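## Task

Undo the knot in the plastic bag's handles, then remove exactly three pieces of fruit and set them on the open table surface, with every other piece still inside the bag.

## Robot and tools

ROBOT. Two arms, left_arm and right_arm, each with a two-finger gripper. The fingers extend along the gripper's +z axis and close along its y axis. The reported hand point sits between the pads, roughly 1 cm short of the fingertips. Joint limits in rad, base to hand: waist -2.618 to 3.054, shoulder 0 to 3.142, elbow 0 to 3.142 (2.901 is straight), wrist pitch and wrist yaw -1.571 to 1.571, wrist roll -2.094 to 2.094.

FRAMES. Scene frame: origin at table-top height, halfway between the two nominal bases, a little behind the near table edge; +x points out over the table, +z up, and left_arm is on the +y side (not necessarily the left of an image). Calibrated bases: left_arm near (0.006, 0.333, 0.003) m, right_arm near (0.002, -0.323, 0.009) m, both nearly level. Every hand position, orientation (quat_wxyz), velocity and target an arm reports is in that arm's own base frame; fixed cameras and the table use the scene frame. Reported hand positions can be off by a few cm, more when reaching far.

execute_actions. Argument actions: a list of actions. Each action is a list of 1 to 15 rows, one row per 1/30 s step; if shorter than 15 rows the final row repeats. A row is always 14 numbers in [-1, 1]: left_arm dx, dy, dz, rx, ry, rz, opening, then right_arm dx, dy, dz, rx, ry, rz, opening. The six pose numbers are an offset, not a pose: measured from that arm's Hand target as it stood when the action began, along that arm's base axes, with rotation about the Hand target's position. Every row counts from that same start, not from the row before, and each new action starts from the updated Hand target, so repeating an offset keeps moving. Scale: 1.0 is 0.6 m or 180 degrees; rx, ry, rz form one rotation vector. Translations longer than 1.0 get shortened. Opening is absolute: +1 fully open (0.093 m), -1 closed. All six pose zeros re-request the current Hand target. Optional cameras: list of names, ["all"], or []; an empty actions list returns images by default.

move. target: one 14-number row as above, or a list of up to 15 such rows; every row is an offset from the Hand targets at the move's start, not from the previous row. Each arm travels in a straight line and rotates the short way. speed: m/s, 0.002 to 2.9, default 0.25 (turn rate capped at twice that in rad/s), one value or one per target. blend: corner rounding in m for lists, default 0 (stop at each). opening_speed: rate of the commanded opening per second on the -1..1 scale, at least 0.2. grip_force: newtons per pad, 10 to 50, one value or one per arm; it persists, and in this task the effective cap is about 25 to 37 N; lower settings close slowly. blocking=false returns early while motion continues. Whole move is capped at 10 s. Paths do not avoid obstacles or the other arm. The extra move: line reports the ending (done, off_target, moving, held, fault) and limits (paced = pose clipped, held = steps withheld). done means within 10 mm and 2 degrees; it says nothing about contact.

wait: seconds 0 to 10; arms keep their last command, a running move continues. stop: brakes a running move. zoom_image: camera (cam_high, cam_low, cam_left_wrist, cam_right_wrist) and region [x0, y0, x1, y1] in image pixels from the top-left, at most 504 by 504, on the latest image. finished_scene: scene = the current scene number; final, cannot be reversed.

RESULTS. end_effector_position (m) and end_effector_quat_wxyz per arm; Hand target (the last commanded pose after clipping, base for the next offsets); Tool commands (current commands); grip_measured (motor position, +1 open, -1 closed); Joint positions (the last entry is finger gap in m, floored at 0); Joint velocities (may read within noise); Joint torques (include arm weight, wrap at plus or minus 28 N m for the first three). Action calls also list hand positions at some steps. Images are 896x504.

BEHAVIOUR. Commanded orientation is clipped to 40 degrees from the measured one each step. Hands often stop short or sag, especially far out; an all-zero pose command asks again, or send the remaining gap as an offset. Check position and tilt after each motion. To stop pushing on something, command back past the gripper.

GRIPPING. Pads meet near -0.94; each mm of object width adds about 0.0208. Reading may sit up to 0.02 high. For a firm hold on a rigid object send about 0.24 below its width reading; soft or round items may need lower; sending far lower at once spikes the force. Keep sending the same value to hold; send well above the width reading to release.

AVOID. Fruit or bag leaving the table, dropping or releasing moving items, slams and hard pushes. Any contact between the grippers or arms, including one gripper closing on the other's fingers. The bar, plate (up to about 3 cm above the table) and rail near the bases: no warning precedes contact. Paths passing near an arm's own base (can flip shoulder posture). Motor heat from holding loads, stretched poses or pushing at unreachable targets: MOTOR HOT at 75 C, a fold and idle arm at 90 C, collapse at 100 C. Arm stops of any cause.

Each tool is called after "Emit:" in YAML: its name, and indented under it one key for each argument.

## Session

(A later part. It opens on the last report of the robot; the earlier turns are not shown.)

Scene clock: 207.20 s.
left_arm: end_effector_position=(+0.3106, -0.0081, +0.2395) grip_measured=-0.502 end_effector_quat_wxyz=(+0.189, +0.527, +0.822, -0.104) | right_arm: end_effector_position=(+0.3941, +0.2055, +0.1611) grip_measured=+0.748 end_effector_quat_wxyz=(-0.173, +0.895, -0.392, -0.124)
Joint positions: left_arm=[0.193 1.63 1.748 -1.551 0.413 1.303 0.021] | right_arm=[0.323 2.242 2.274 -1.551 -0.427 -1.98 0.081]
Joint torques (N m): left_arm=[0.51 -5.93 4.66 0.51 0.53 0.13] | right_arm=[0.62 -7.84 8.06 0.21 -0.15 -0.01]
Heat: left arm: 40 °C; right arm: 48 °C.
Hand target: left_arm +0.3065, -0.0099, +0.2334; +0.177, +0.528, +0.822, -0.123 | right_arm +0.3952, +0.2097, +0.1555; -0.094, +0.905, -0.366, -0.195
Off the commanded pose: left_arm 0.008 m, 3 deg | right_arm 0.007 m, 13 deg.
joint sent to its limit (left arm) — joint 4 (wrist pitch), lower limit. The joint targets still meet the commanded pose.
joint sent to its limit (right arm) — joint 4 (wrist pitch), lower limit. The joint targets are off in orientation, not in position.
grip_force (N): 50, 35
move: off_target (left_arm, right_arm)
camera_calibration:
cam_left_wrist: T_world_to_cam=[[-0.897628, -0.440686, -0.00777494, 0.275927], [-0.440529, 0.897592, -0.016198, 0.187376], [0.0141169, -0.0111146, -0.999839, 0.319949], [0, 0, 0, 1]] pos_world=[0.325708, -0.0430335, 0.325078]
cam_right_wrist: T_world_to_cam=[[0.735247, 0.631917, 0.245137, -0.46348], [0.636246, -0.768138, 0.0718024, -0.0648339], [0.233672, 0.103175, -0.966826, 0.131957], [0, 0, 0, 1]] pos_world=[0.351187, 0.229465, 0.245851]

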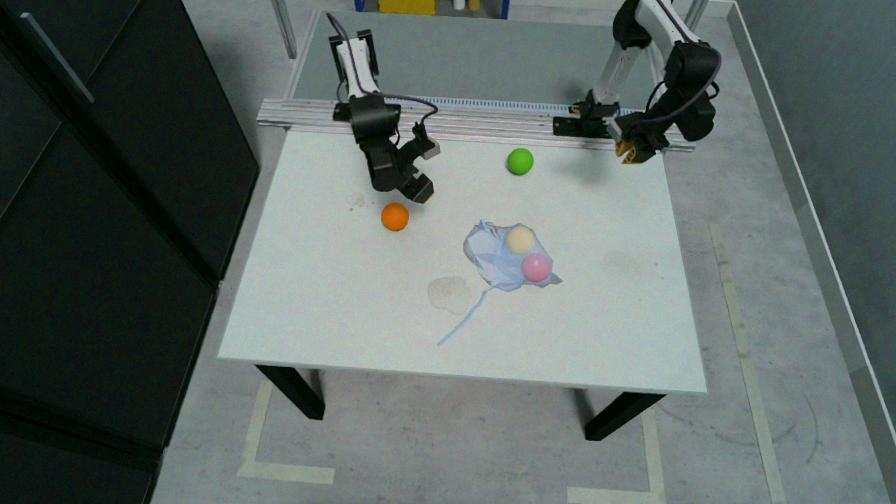

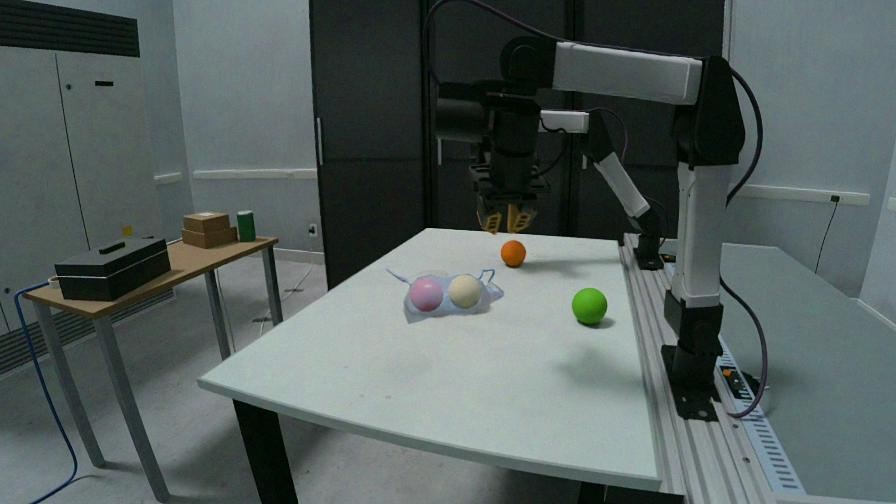

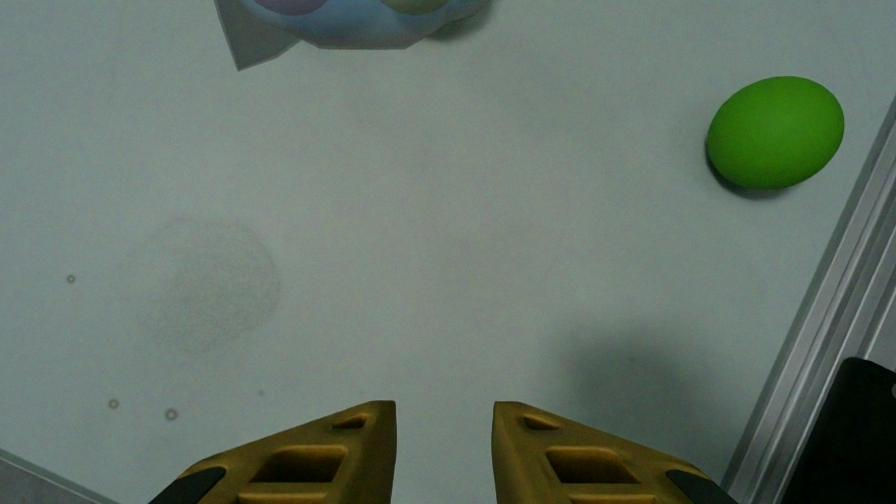

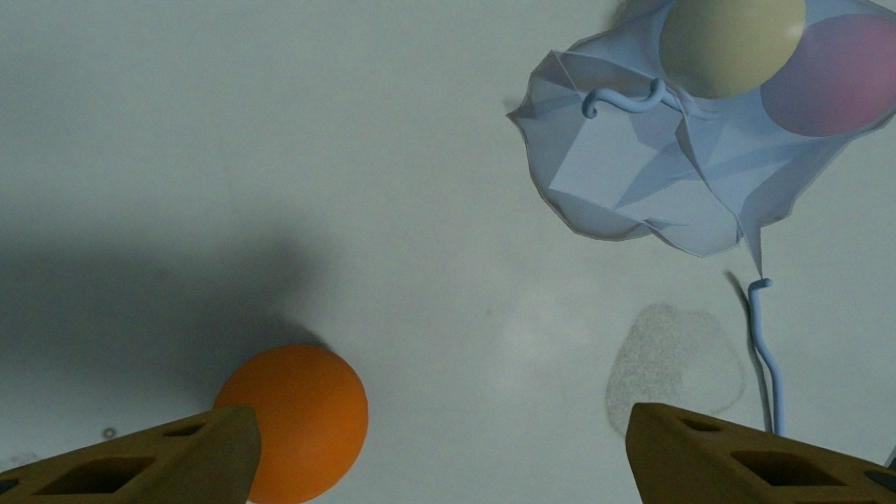

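Emit:
move:
  target: [0,0,0,0,0,0,-0.5,0.08,0.325,-0.06,0,0,-0.3,-0.3]
  cameras: ["cam_right_wrist"]

Scene clock: 211.70 s.
left_arm: end_effector_position=(+0.3106, -0.0081, +0.2395) grip_measured=-0.502 end_effector_quat_wxyz=(+0.189, +0.527, +0.822, -0.104) | right_arm: end_effector_position=(+0.4375, +0.3980, +0.1264) grip_measured=-0.298 end_effector_quat_wxyz=(+0.228, -0.627, +0.733, +0.135)
Joint positions: left_arm=[0.193 1.63 1.748 -1.551 0.413 1.303 0.021] | right_arm=[0.658 2.662 2.84 -1.288 -0.286 -0.691 0.031]
Joint torques (N m): left_arm=[0.46 -5.97 4.68 0.51 0.53 0.13] | right_arm=[0.21 -10.07 8.68 1.33 0.01 0.12]
Heat: left arm: 40 °C; right arm: 47 °C.
Hand target: left_arm +0.3065, -0.0099, +0.2334; +0.177, +0.528, +0.822, -0.123 | right_arm +0.4431, +0.4048, +0.1195; +0.172, -0.641, +0.737, +0.131
Off the commanded pose: left_arm 0.008 m, 3 deg | right_arm 0.011 m, 7 deg.
elbow stopped short (right arm): the move would have taken joint 3 (elbow) straighter than the controller allows.
joint sent to its limit (left arm) — joint 4 (wrist pitch), lower limit. The joint targets still meet the commanded pose.
grip_force (N): 50, 35
move: off_target (left_arm, right_arm)
camera_calibration:
cam_right_wrist: T_world_to_cam=[[0.976834, -0.175542, 0.122397, -0.377305], [-0.166503, -0.982741, -0.0806091, 0.513728], [0.134435, 0.0583622, -0.989202, 0.132505], [0, 0, 0, 1]] pos_world=[0.436288, 0.430895, 0.218666]
Images, in order (width x height): cam_right_wrist 896x504.

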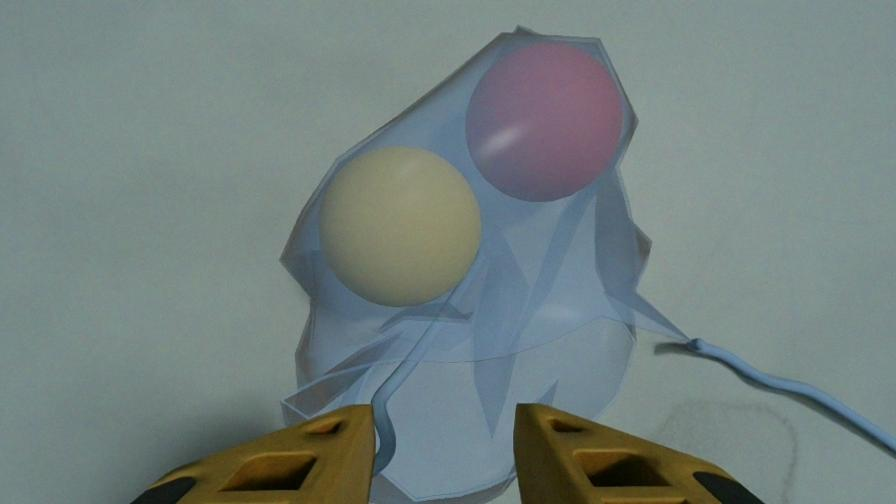

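Emit:
move:
  target:
    - [0.2,-0.1,-0.1,0,0,0.2,-0.5,-0.1,-0.35,0.1,0,0,0,-0.3]
    - [0.48,-0.45,-0.22,0,0,0.36,-0.4,-0.15,-0.55,0.1,0,0,0,-0.3]
  blend: 0.05
  cameras: ["cam_left_wrist","cam_high"]

Scene clock: 217.70 s.
left_arm: end_effector_position=(+0.5908, -0.2744, +0.1016) grip_measured=-0.402 end_effector_quat_wxyz=(+0.325, +0.021, +0.943, -0.062) | right_arm: end_effector_position=(+0.3616, +0.0717, +0.1690) grip_measured=-0.298 end_effector_quat_wxyz=(+0.164, -0.637, +0.742, +0.130)
Joint positions: left_arm=[-0.477 2.759 2.842 -0.996 -0.165 -0.376 0.026] | right_arm=[0.012 1.844 1.718 -1.354 -0.411 -1.387 0.031]
Joint torques (N m): left_arm=[-0.35 -14.08 8.88 1.79 -0.2 -0.1] | right_arm=[0.06 -10.62 5.16 0.27 -0.34 -0.04]
Heat: left arm: 40 °C; right arm: 47 °C.
Hand target: left_arm +0.5946, -0.2799, +0.1016; +0.216, +0.005, +0.976, -0.008 | right_arm +0.3530, +0.0748, +0.1795; +0.172, -0.641, +0.737, +0.131
Off the commanded pose: left_arm 0.007 m, 15 deg | right_arm 0.014 m, 1 deg.
elbow stopped short (left arm): the move would have taken joint 3 (elbow) straighter than the controller allows.
grip_force (N): 50, 35
move: off_target (left_arm, right_arm); target 2's new opening was sent with left_arm's hand 0.007 m and 15 deg from that target
camera_calibration:
cam_left_wrist: T_world_to_cam=[[-0.066701, -0.989644, 0.127103, -0.246257], [-0.969228, 0.0340124, -0.243804, 0.646098], [0.236957, -0.139454, -0.961459, 0.00447834], [0, 0, 0, 1]] pos_world=[0.60873, -0.265058, 0.193127]
Images, in order (width x height): cam_high 896x504, cam_left_wrist 896x504.

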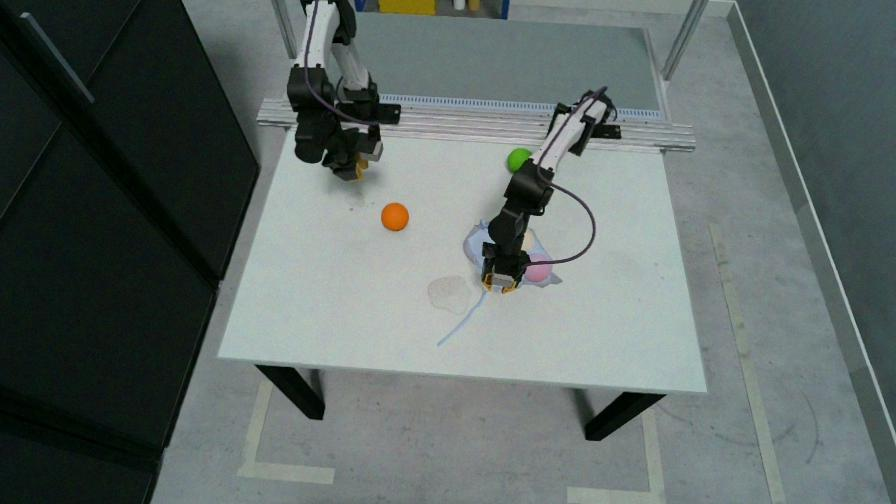

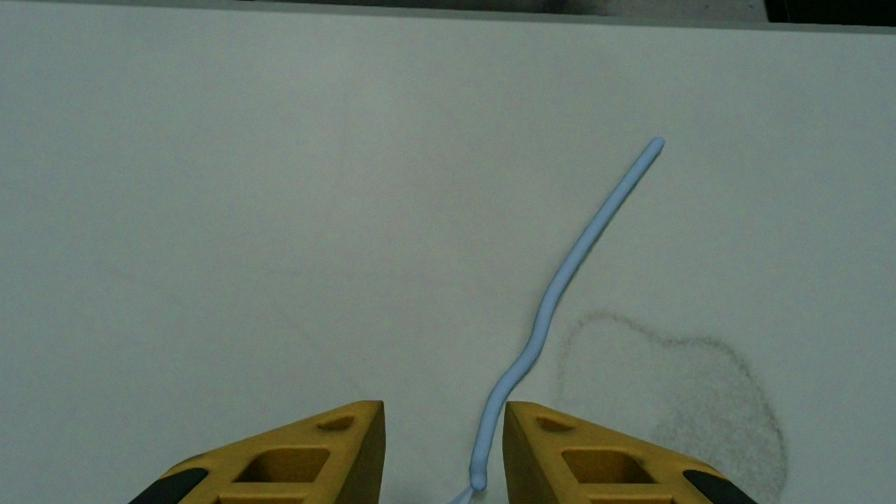

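Emit:
move:
  target: [-0.047,-0.044,-0.17,0,0,0,-0.4,0,0,0,0,0,0,-0.3]
  speed: 0.12
  cameras: ["cam_left_wrist"]

Scene clock: 219.87 s.
left_arm: end_effector_position=(+0.5702, -0.3008, +0.0164) grip_measured=-0.402 end_effector_quat_wxyz=(+0.272, +0.011, +0.961, -0.039) | right_arm: end_effector_position=(+0.3616, +0.0717, +0.1690) grip_measured=-0.298 end_effector_quat_wxyz=(+0.164, -0.637, +0.742, +0.130)
Joint positions: left_arm=[-0.537 2.9 2.846 -0.993 -0.198 -0.46 0.026] | right_arm=[0.012 1.844 1.718 -1.354 -0.411 -1.387 0.031]
Joint torques (N m): left_arm=[-0.64 -12.96 8.53 1.38 -0.17 -0.13] | right_arm=[0.12 -10.71 5.24 0.27 -0.35 -0.03]
Heat: left arm: 41 °C; right arm: 47 °C.
Hand target: left_arm +0.5664, -0.3064, -0.0003; +0.216, +0.005, +0.976, -0.008 | right_arm +0.3530, +0.0748, +0.1795; +0.172, -0.641, +0.737, +0.131
Off the commanded pose: left_arm 0.018 m, 8 deg | right_arm 0.014 m, 1 deg.
elbow stopped short (left arm): the move would have taken joint 3 (elbow) straighter than the controller allows.
grip_force (N): 50, 35
move: off_target (left_arm, right_arm)
camera_calibration:
cam_left_wrist: T_world_to_cam=[[-0.0266595, -0.995414, 0.0918699, -0.286836], [-0.990985, 0.0142463, -0.133212, 0.610943], [0.131292, -0.094593, -0.98682, -0.00216914], [0, 0, 0, 1]] pos_world=[0.598073, -0.29443, 0.105596]
Images, in order (width x height): cam_left_wrist 896x504.

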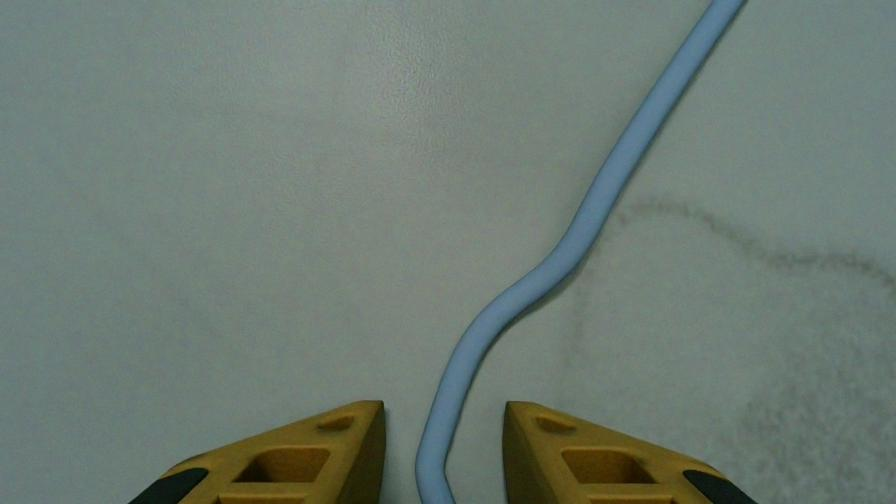

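Emit:
move:
  target:
    - [-0.008,0,-0.015,0,0,0,-0.4,0,0,0,0,0,0,-0.3]
    - [-0.008,0,-0.015,0,0,0,-1,0,0,0,0,0,0,-0.3]
    - [-0.06,0.1,0.28,0,0,0,-1,0,0,0,0,0,0,-0.3]
    - [-0.06,0.4,0.28,0,0,0,-1,0,0,0,0,0,0,-0.3]
  speed: 0.12
  blend: [0,0,0.03,0]
  cameras: ["all"]

Emit:
zoom_image:
  camera: "cam_high"
  region: [420, 140, 620, 300]

Emit:
zoom_image:
  camera: "cam_low"
  region: [340, 180, 580, 350]

Scene clock: 226.17 s.
left_arm: end_effector_position=(+0.5323, -0.0611, +0.1515) grip_measured=-0.938 end_effector_quat_wxyz=(+0.198, -0.004, +0.980, +0.001) | right_arm: end_effector_position=(+0.3616, +0.0717, +0.1690) grip_measured=-0.298 end_effector_quat_wxyz=(+0.164, -0.637, +0.742, +0.130)
Joint positions: left_arm=[-0.131 2.318 2.35 -1.207 -0.054 -0.129 0] | right_arm=[0.012 1.844 1.718 -1.354 -0.411 -1.387 0.031]
Joint torques (N m): left_arm=[-0.2 -16.01 5.09 1.34 0.13 0.15] | right_arm=[0.09 -10.66 5.14 0.26 -0.33 -0.03]
Heat: left arm: 45 °C; right arm: 46 °C.
Hand target: left_arm +0.5305, -0.0664, +0.1676; +0.216, +0.005, +0.976, -0.009 | right_arm +0.3530, +0.0748, +0.1795; +0.172, -0.641, +0.737, +0.131
Off the commanded pose: left_arm 0.017 m, 3 deg | right_arm 0.014 m, 1 deg.
elbow stopped short (left arm): the move would have taken joint 3 (elbow) straighter than the controller allows.
grip_force (N): 50, 35
move: off_target (left_arm, right_arm); target 2's new opening was sent with left_arm's hand 0.028 m and 8 deg from that target
camera_calibration:
cam_left_wrist: T_world_to_cam=[[0.0284472, -0.999399, 0.0198299, -0.0803296], [-0.999439, -0.0280866, 0.0182316, 0.567002], [-0.0176637, -0.0203374, -0.999637, 0.244601], [0, 0, 0, 1]] pos_world=[0.57329, -0.0593816, 0.235767]
cam_right_wrist: T_world_to_cam=[[0.98737, -0.150414, 0.0497646, -0.359103], [-0.151917, -0.987999, 0.0279301, 0.16058], [0.0449663, -0.0351374, -0.99837, 0.24449], [0, 0, 0, 1]] pos_world=[0.367968, 0.11323, 0.257477]

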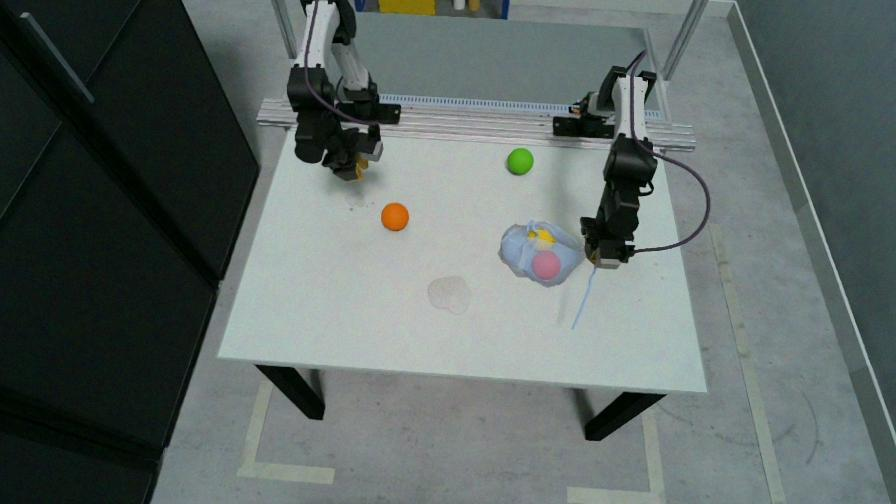

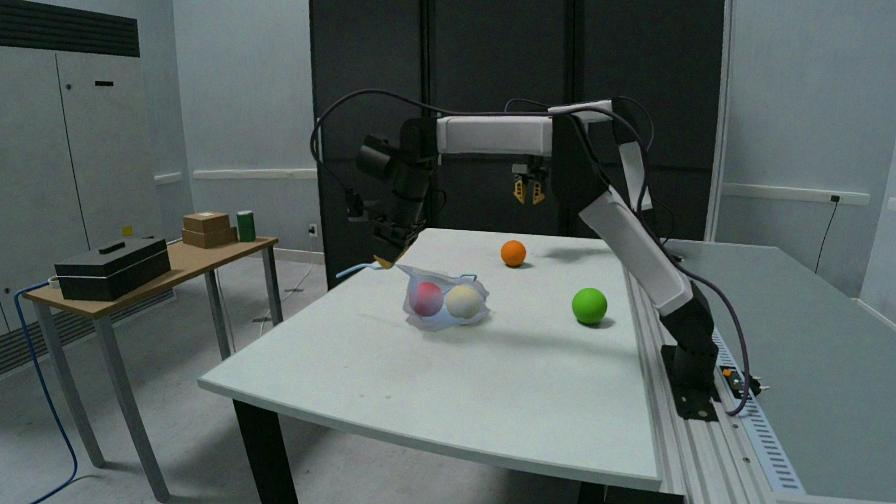

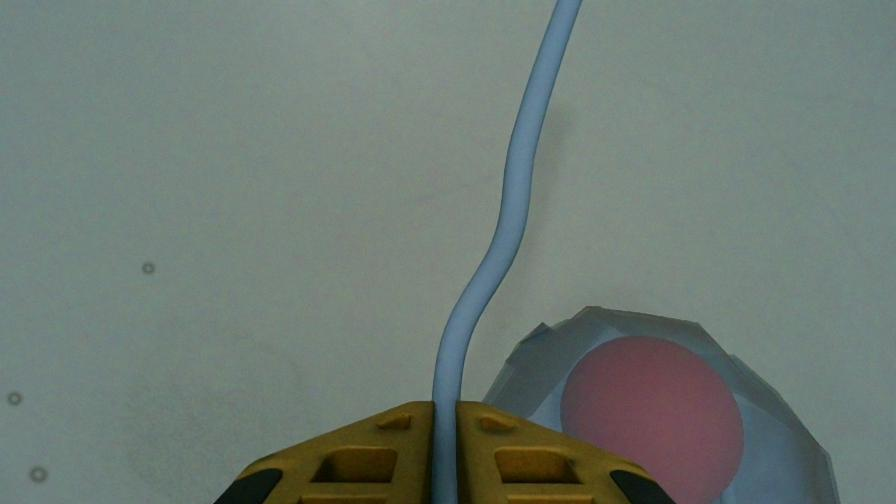

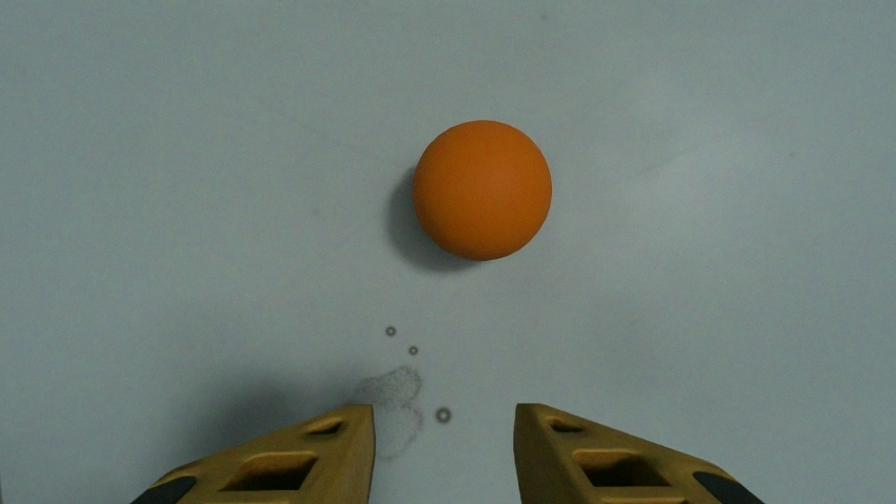

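Scaled by 2.520 from the camera's 896x504 image, which has a finer 1280x720 frame.

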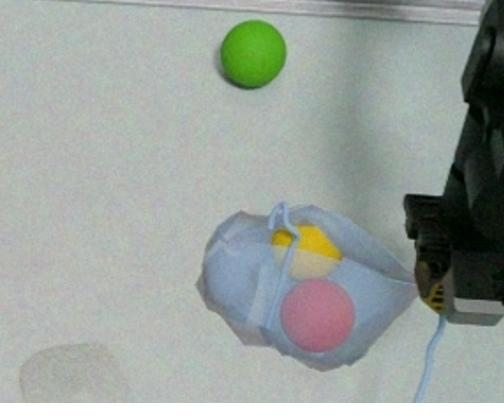

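Scaled by 2.100 from the camera's 896x504 image, which has a finer 1280x720 frame.

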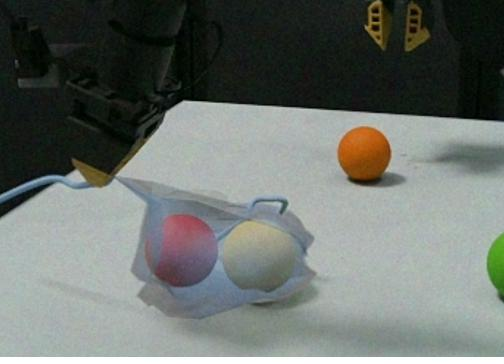

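Emit:
move:
  target: [0.16,-0.12,-0.1,0,0,0,-1,0,0.1,0,0,0,0,0.7]
  speed: 0.12
  cameras: ["cam_high","cam_right_wrist","cam_low"]

Emit:
zoom_image:
  camera: "cam_high"
  region: [420, 140, 620, 300]

Scene clock: 228.57 s.
left_arm: end_effector_position=(+0.6217, -0.1310, +0.1110) grip_measured=-0.938 end_effector_quat_wxyz=(+0.299, +0.011, +0.954, -0.028) | right_arm: end_effector_position=(+0.3526, +0.1330, +0.1696) grip_measured=+0.698 end_effector_quat_wxyz=(+0.156, -0.638, +0.740, +0.146)
Joint positions: left_arm=[-0.226 2.722 2.841 -1.083 -0.07 -0.182 0] | right_arm=[0.181 1.84 1.712 -1.311 -0.411 -1.214 0.079]
Joint torques (N m): left_arm=[-0.72 -13.31 8.8 1.69 -0.15 -0.11] | right_arm=[0.44 -10.25 5.83 0.7 -0.08 0.16]
Heat: left arm: 46 °C; right arm: 46 °C.
Hand target: left_arm +0.6264, -0.1382, +0.1077; +0.216, +0.005, +0.976, -0.008 | right_arm +0.3531, +0.1348, +0.1795; +0.172, -0.641, +0.737, +0.131
Off the commanded pose: left_arm 0.009 m, 10 deg | right_arm 0.010 m, 2 deg.
elbow stopped short (left arm): the move would have taken joint 3 (elbow) straighter than the controller allows.
grip_force (N): 50, 35
move: off_target (left_arm)
camera_calibration:
cam_right_wrist: T_world_to_cam=[[0.990023, -0.139817, 0.0175089, -0.337848], [-0.140126, -0.989972, 0.0179108, 0.217547], [0.0148291, -0.0201855, -0.999686, 0.256583], [0, 0, 0, 1]] pos_world=[0.361157, 0.173308, 0.258521]
Images, in order (width x height): cam_high 896x504, cam_low 896x504, cam_right_wrist 896x504.

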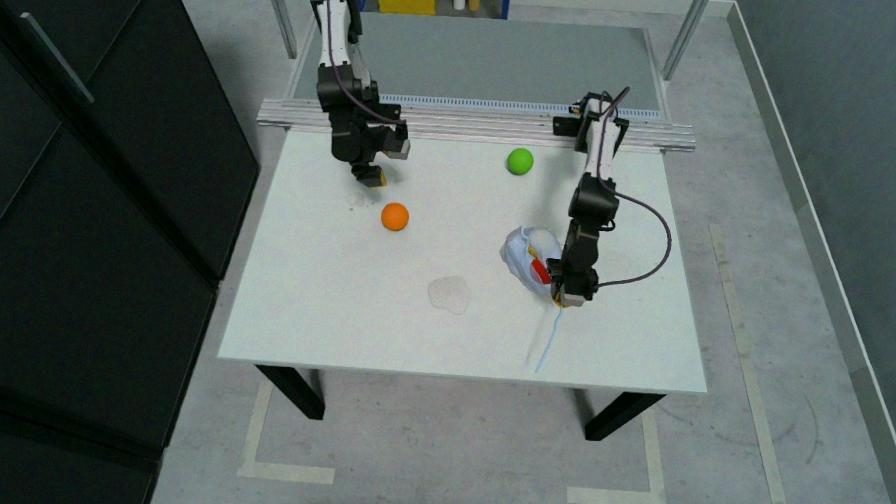

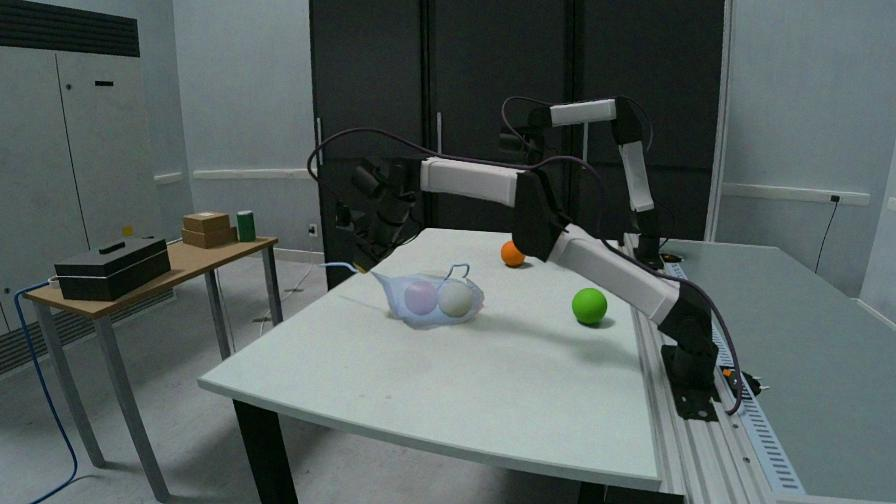

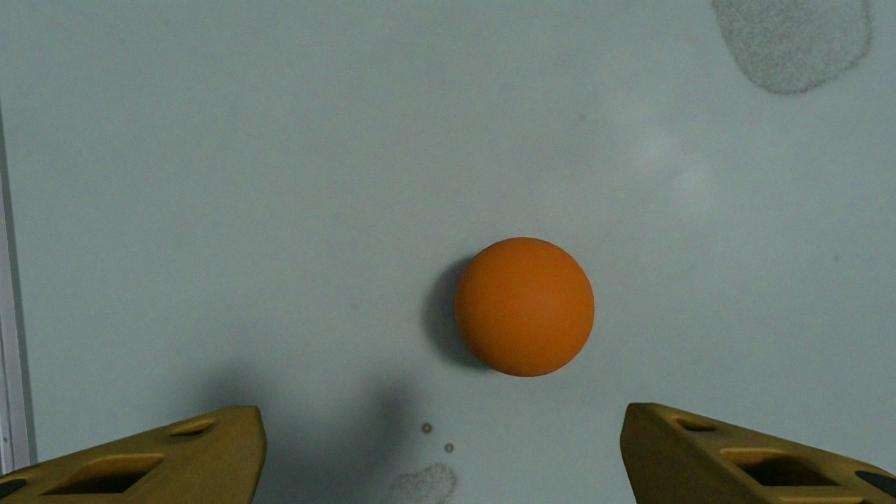

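Scaled by 2.520 from the camera's 896x504 image, which has a finer 1280x720 frame.

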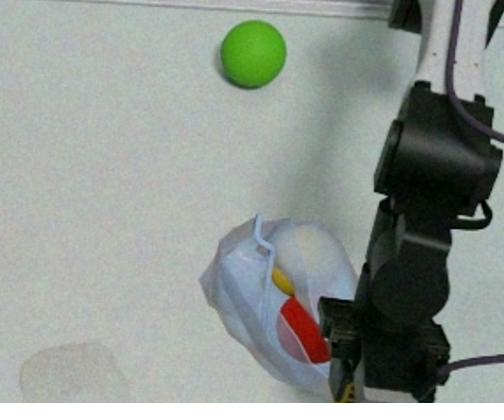

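Emit:
move:
  target: [-0.12,0.14,0.03,0,0,0,-1,0.0,0.26,0.05,0,0,0,0.7]
  speed: 0.15
  cameras: ["cam_high","cam_right_wrist","cam_low"]

Emit:
zoom_image:
  camera: "cam_high"
  region: [420, 140, 620, 300]

Scene clock: 232.60 s.
left_arm: end_effector_position=(+0.5599, -0.0505, +0.1095) grip_measured=-0.938 end_effector_quat_wxyz=(+0.208, -0.004, +0.978, -0.001) | right_arm: end_effector_position=(+0.3509, +0.2881, +0.2144) grip_measured=+0.698 end_effector_quat_wxyz=(+0.181, -0.642, +0.733, +0.134)
Joint positions: left_arm=[-0.102 2.402 2.319 -1.072 -0.041 -0.101 0] | right_arm=[0.572 2.032 2.139 -1.346 -0.315 -0.812 0.079]
Joint torques (N m): left_arm=[-0.01 -16.94 5.35 1.19 0.14 0.15] | right_arm=[0.23 -6.86 8.55 0.82 -0.02 0.16]
Heat: left arm: 48 °C; right arm: 46 °C.
Hand target: left_arm +0.5545, -0.0542, +0.1257; +0.216, +0.005, +0.976, -0.008 | right_arm +0.3531, +0.2907, +0.2094; +0.172, -0.641, +0.737, +0.131
Off the commanded pose: left_arm 0.017 m, 2 deg | right_arm 0.006 m, 1 deg.
grip_force (N): 50, 35
move: off_target (left_arm)
camera_calibration:
cam_right_wrist: T_world_to_cam=[[0.988169, -0.136805, 0.069325, -0.326619], [-0.136879, -0.990581, -0.0036926, 0.373735], [0.0691772, -0.00584025, -0.997587, 0.280789], [0, 0, 0, 1]] pos_world=[0.354488, 0.327172, 0.304134]
Images, in order (width x height): cam_high 896x504, cam_low 896x504, cam_right_wrist 896x504.

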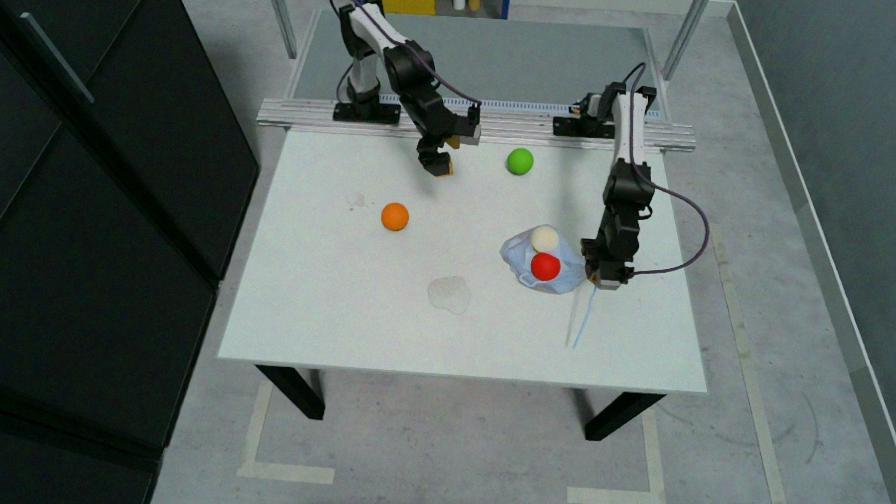

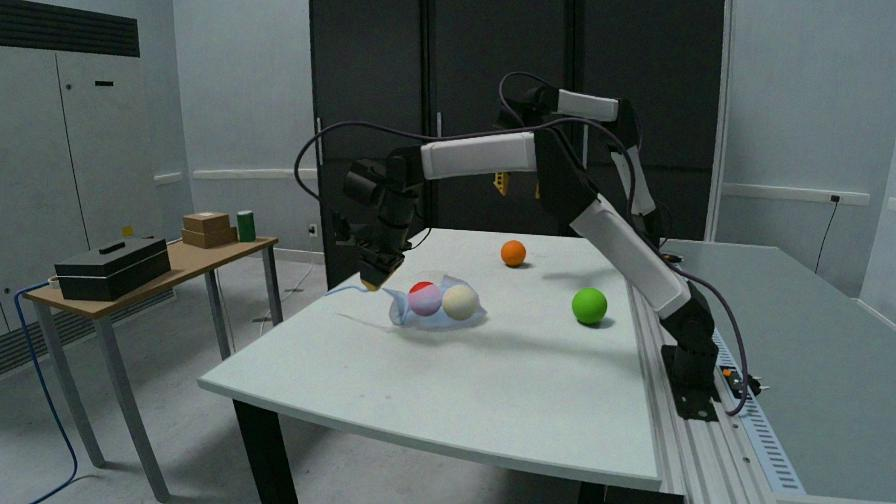

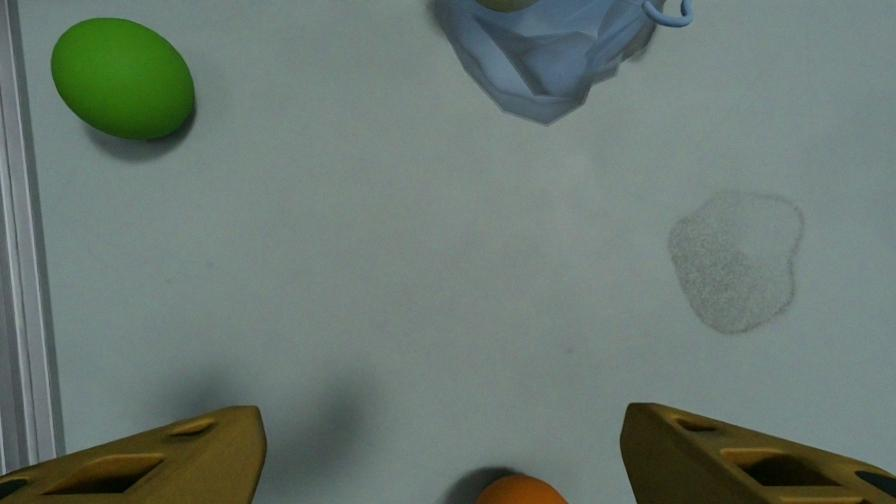

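Scaled by 2.520 from the camera's 896x504 image, which has a finer 1280x720 frame.

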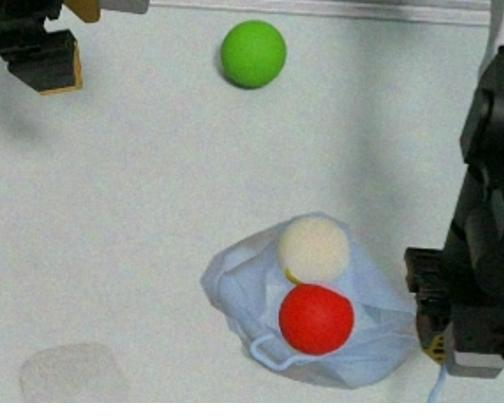

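Emit:
move:
  target:
    - [0.01,0.01,-0.14,0,0,0,-1,0.0,-0.2,0,0,0,0,0.5]
    - [0.01,0.01,-0.14,0,0,0,-0.6,0,-0.2,0,0,0,0,0.5]
    - [0.0,0.03,0.1,0,0,0,-0.6,0,-0.2,0,0,0,0,0.5]
    - [-0.08,-0.1,0.06,0,0,0,0.72,0,-0.2,0,0,0,0,0.5]
  speed: 0.15
  cameras: ["cam_high","cam_left_wrist"]

Emit:
zoom_image:
  camera: "cam_high"
  region: [420, 140, 620, 300]

Scene clock: 239.53 s.
left_arm: end_effector_position=(+0.5081, -0.1130, +0.1483) grip_measured=+0.718 end_effector_quat_wxyz=(+0.199, +0.010, +0.980, -0.008) | right_arm: end_effector_position=(+0.3629, +0.1692, +0.1986) grip_measured=+0.501 end_effector_quat_wxyz=(+0.164, -0.636, +0.743, +0.128)
Joint positions: left_arm=[-0.243 2.221 2.172 -1.128 -0.076 -0.209 0.08] | right_arm=[0.284 1.895 1.899 -1.37 -0.368 -1.092 0.069]
Joint torques (N m): left_arm=[-0.25 -15.17 5.2 1.36 -0.14 -0.11] | right_arm=[0.24 -11.11 5.3 0.51 -0.31 -0.03]
Heat: left arm: 50 °C; right arm: 46 °C.
Hand target: left_arm +0.5065, -0.1143, +0.1618; +0.216, +0.005, +0.976, -0.008 | right_arm +0.3530, +0.1709, +0.2095; +0.172, -0.641, +0.737, +0.131
Off the commanded pose: left_arm 0.014 m, 2 deg | right_arm 0.015 m, 1 deg.
elbow stopped short (left arm): the move would have taken joint 3 (elbow) straighter than the controller allows.
grip_force (N): 50, 35
move: off_target (left_arm, right_arm); target 4's new opening was sent with left_arm's hand 0.014 m and 2 deg from that target
camera_calibration:
cam_left_wrist: T_world_to_cam=[[-0.00225776, -0.999526, 0.030705, -0.117542], [-0.999855, 0.00277468, 0.016803, 0.545217], [-0.0168802, -0.0306626, -0.999387, 0.238265], [0, 0, 0, 1]] pos_world=[0.548894, -0.111693, 0.232566]
Images, in order (width x height): cam_high 896x504, cam_left_wrist 896x504.

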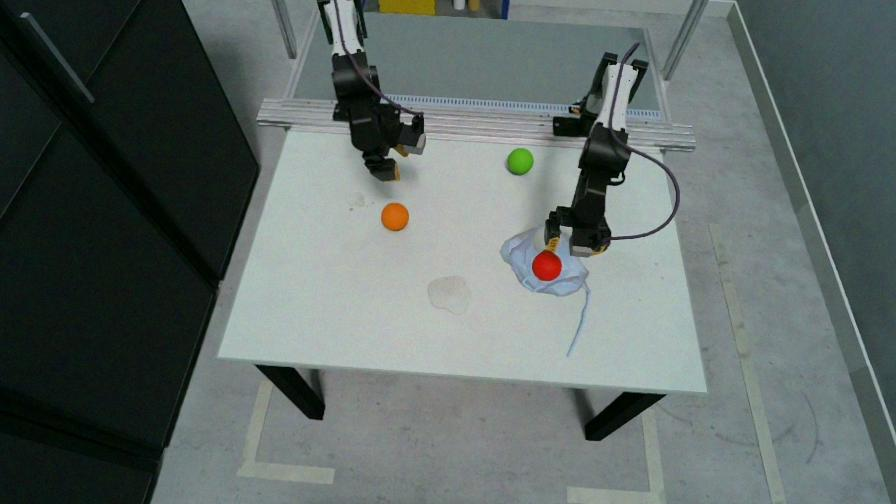

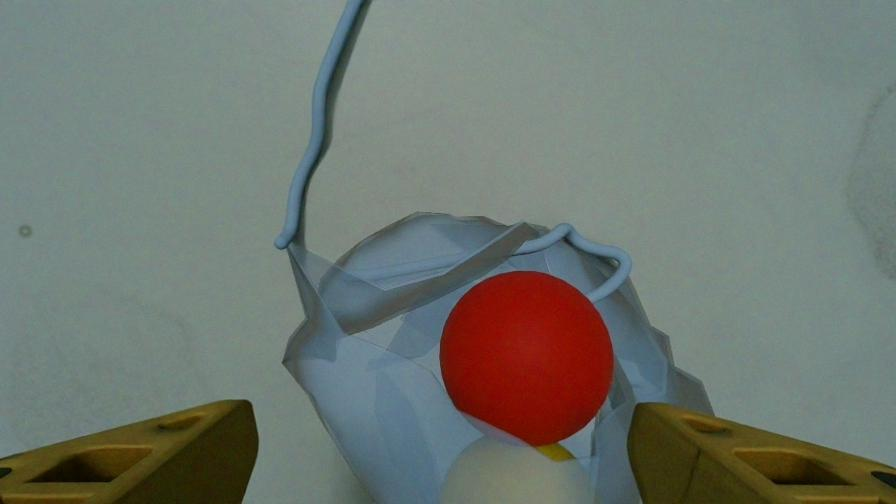

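Scaled by 2.520 from the camera's 896x504 image, which has a finer 1280x720 frame.

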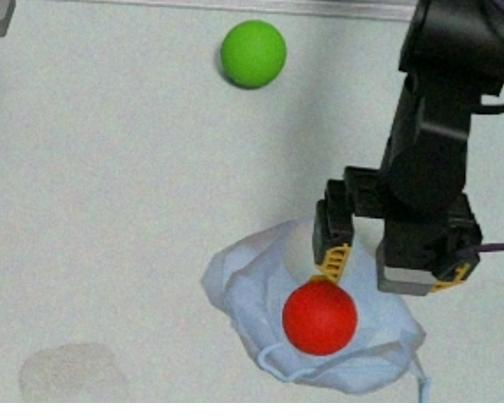

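Emit:
move:
  target:
    - [-0.018,-0.07,0,0,0,0,0.72,0,-0.15,0,0,0,0,0.5]
    - [-0.018,-0.07,-0.235,0,0,0,0.72,0,-0.15,0,0,0,0,0.5]
    - [-0.018,-0.07,-0.235,0,0,0,-0.1,0,-0.15,0,0,0,0,0.5]
  speed: 0.13
  grip_force: 35
  blend: [0.01,0,0]
  cameras: ["cam_high","cam_left_wrist"]

Scene clock: 243.93 s.
left_arm: end_effector_position=(+0.4996, -0.1531, +0.0344) grip_measured=+0.374 end_effector_quat_wxyz=(+0.224, +0.005, +0.974, -0.013) | right_arm: end_effector_position=(+0.3610, +0.0777, +0.1985) grip_measured=+0.501 end_effector_quat_wxyz=(+0.163, -0.636, +0.743, +0.131)
Joint positions: left_arm=[-0.335 2.212 1.681 -0.601 -0.117 -0.298 0.063] | right_arm=[0.029 1.864 1.863 -1.474 -0.41 -1.368 0.069]
Joint torques (N m): left_arm=[-0.64 -10.77 5.31 1.44 -0.16 -0.11] | right_arm=[0.01 -10.43 5.63 0.3 -0.33 -0.02]
Heat: left arm: 51 °C; right arm: 46 °C.
Hand target: left_arm +0.4956, -0.1563, +0.0206; +0.216, +0.005, +0.976, -0.008 | right_arm +0.3530, +0.0809, +0.2095; +0.172, -0.641, +0.737, +0.131
Off the commanded pose: left_arm 0.015 m, 1 deg | right_arm 0.014 m, 1 deg.
grip_force (N): 35, 35
move: off_target (left_arm, right_arm); target 3's new opening was sent with left_arm's hand 0.014 m and 1 deg from that target
camera_calibration:
cam_left_wrist: T_world_to_cam=[[0.0018501, -0.999029, 0.0440272, -0.156458], [-0.999395, -0.00337651, -0.0346207, 0.539367], [0.0347357, -0.0439365, -0.99843, 0.0952637], [0, 0, 0, 1]] pos_world=[0.536021, -0.150299, 0.120676]
Images, in order (width x height): cam_high 896x504, cam_left_wrist 896x504.

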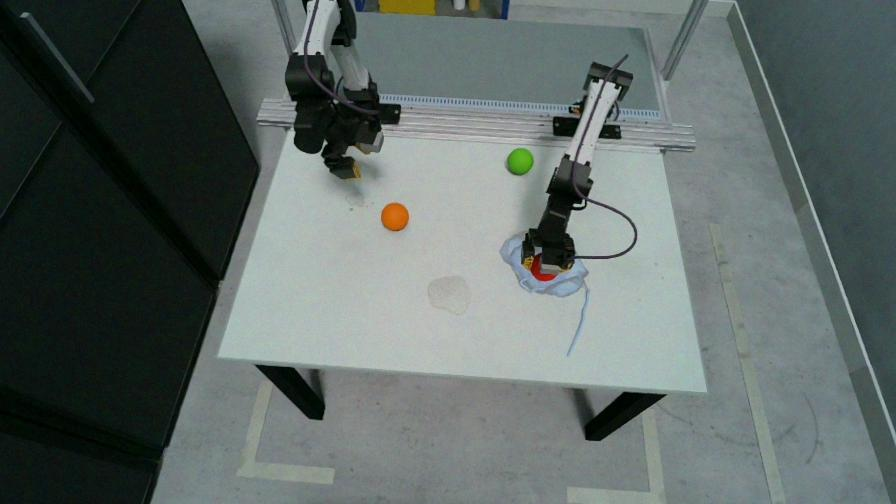

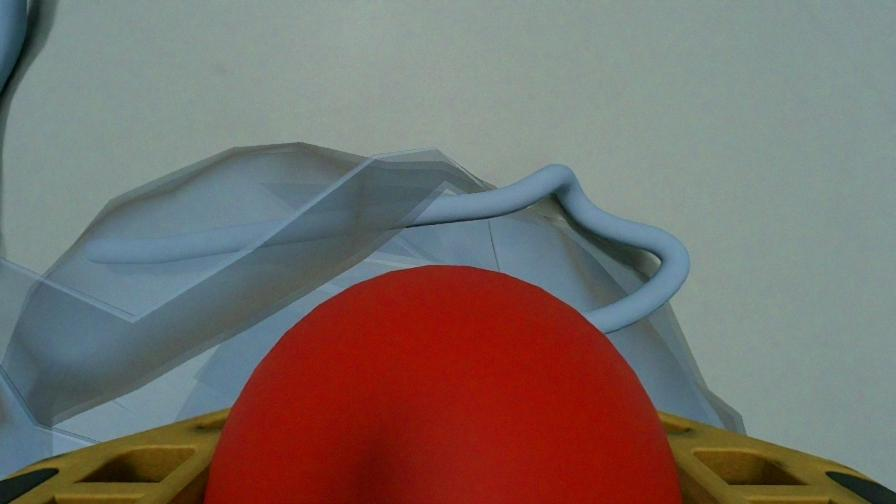

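Emit:
move:
  target:
    - [0,0,0.22,0,0,0,-0.1,0,0,0,0,0,0,0.5]
    - [-0.08,0.38,0.2,0,0,0,-0.1,0,0,0,0,0,0,0.5]
  speed: [0.1,0.2]
  blend: [0.02,0]
  cameras: ["cam_high","cam_left_wrist"]

Scene clock: 247.77 s.
left_arm: end_effector_position=(+0.4478, +0.0772, +0.1278) grip_measured=+0.374 end_effector_quat_wxyz=(+0.196, -0.006, +0.981, -0.005) | right_arm: end_effector_position=(+0.3610, +0.0777, +0.1985) grip_measured=+0.501 end_effector_quat_wxyz=(+0.163, -0.636, +0.743, +0.131)
Joint positions: left_arm=[0.202 1.923 1.644 -0.906 0.085 0.173 0.063] | right_arm=[0.029 1.864 1.863 -1.474 -0.41 -1.368 0.069]
Joint torques (N m): left_arm=[-0.25 -13.12 5.46 1.35 0.25 0.11] | right_arm=[0.1 -10.32 5.65 0.27 -0.31 -0.04]
Heat: left arm: 52 °C; right arm: 47 °C.
Hand target: left_arm +0.4476, +0.0718, +0.1407; +0.216, +0.005, +0.976, -0.008 | right_arm +0.3530, +0.0809, +0.2095; +0.172, -0.641, +0.737, +0.131
Off the commanded pose: left_arm 0.014 m, 3 deg | right_arm 0.014 m, 1 deg.
grip_force (N): 35, 35
move: off_target (left_arm, right_arm)
camera_calibration:
cam_left_wrist: T_world_to_cam=[[0.0299443, -0.999043, 0.0318746, 0.0585371], [-0.999317, -0.0292311, 0.0226101, 0.486302], [-0.0216567, -0.0325299, -0.999236, 0.224898], [0, 0, 0, 1]] pos_world=[0.489088, 0.0800122, 0.211865]
Images, in order (width x height): cam_high 896x504, cam_left_wrist 896x504.

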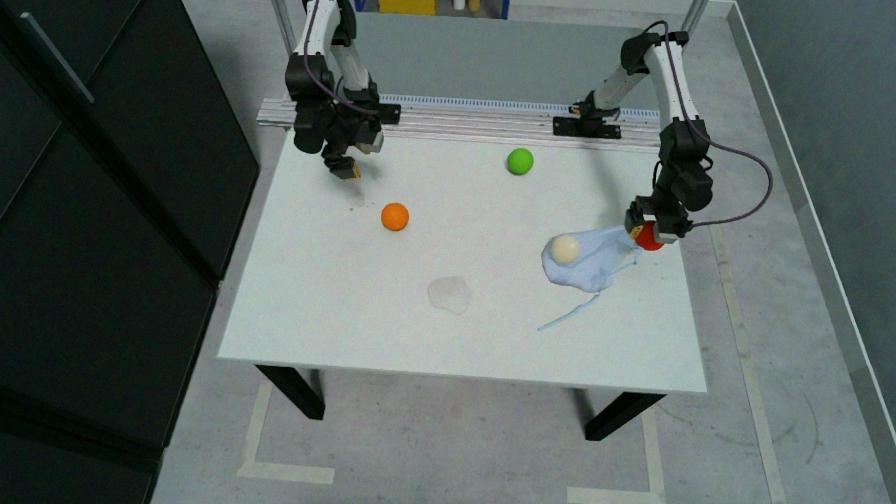

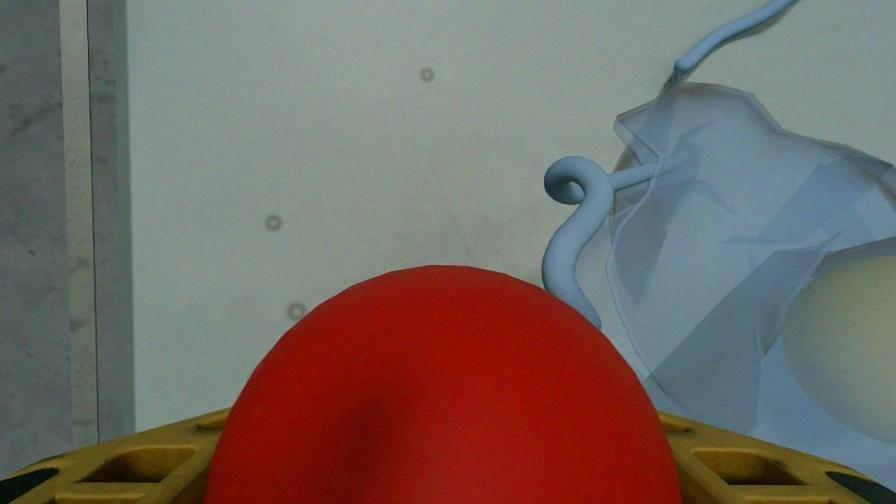

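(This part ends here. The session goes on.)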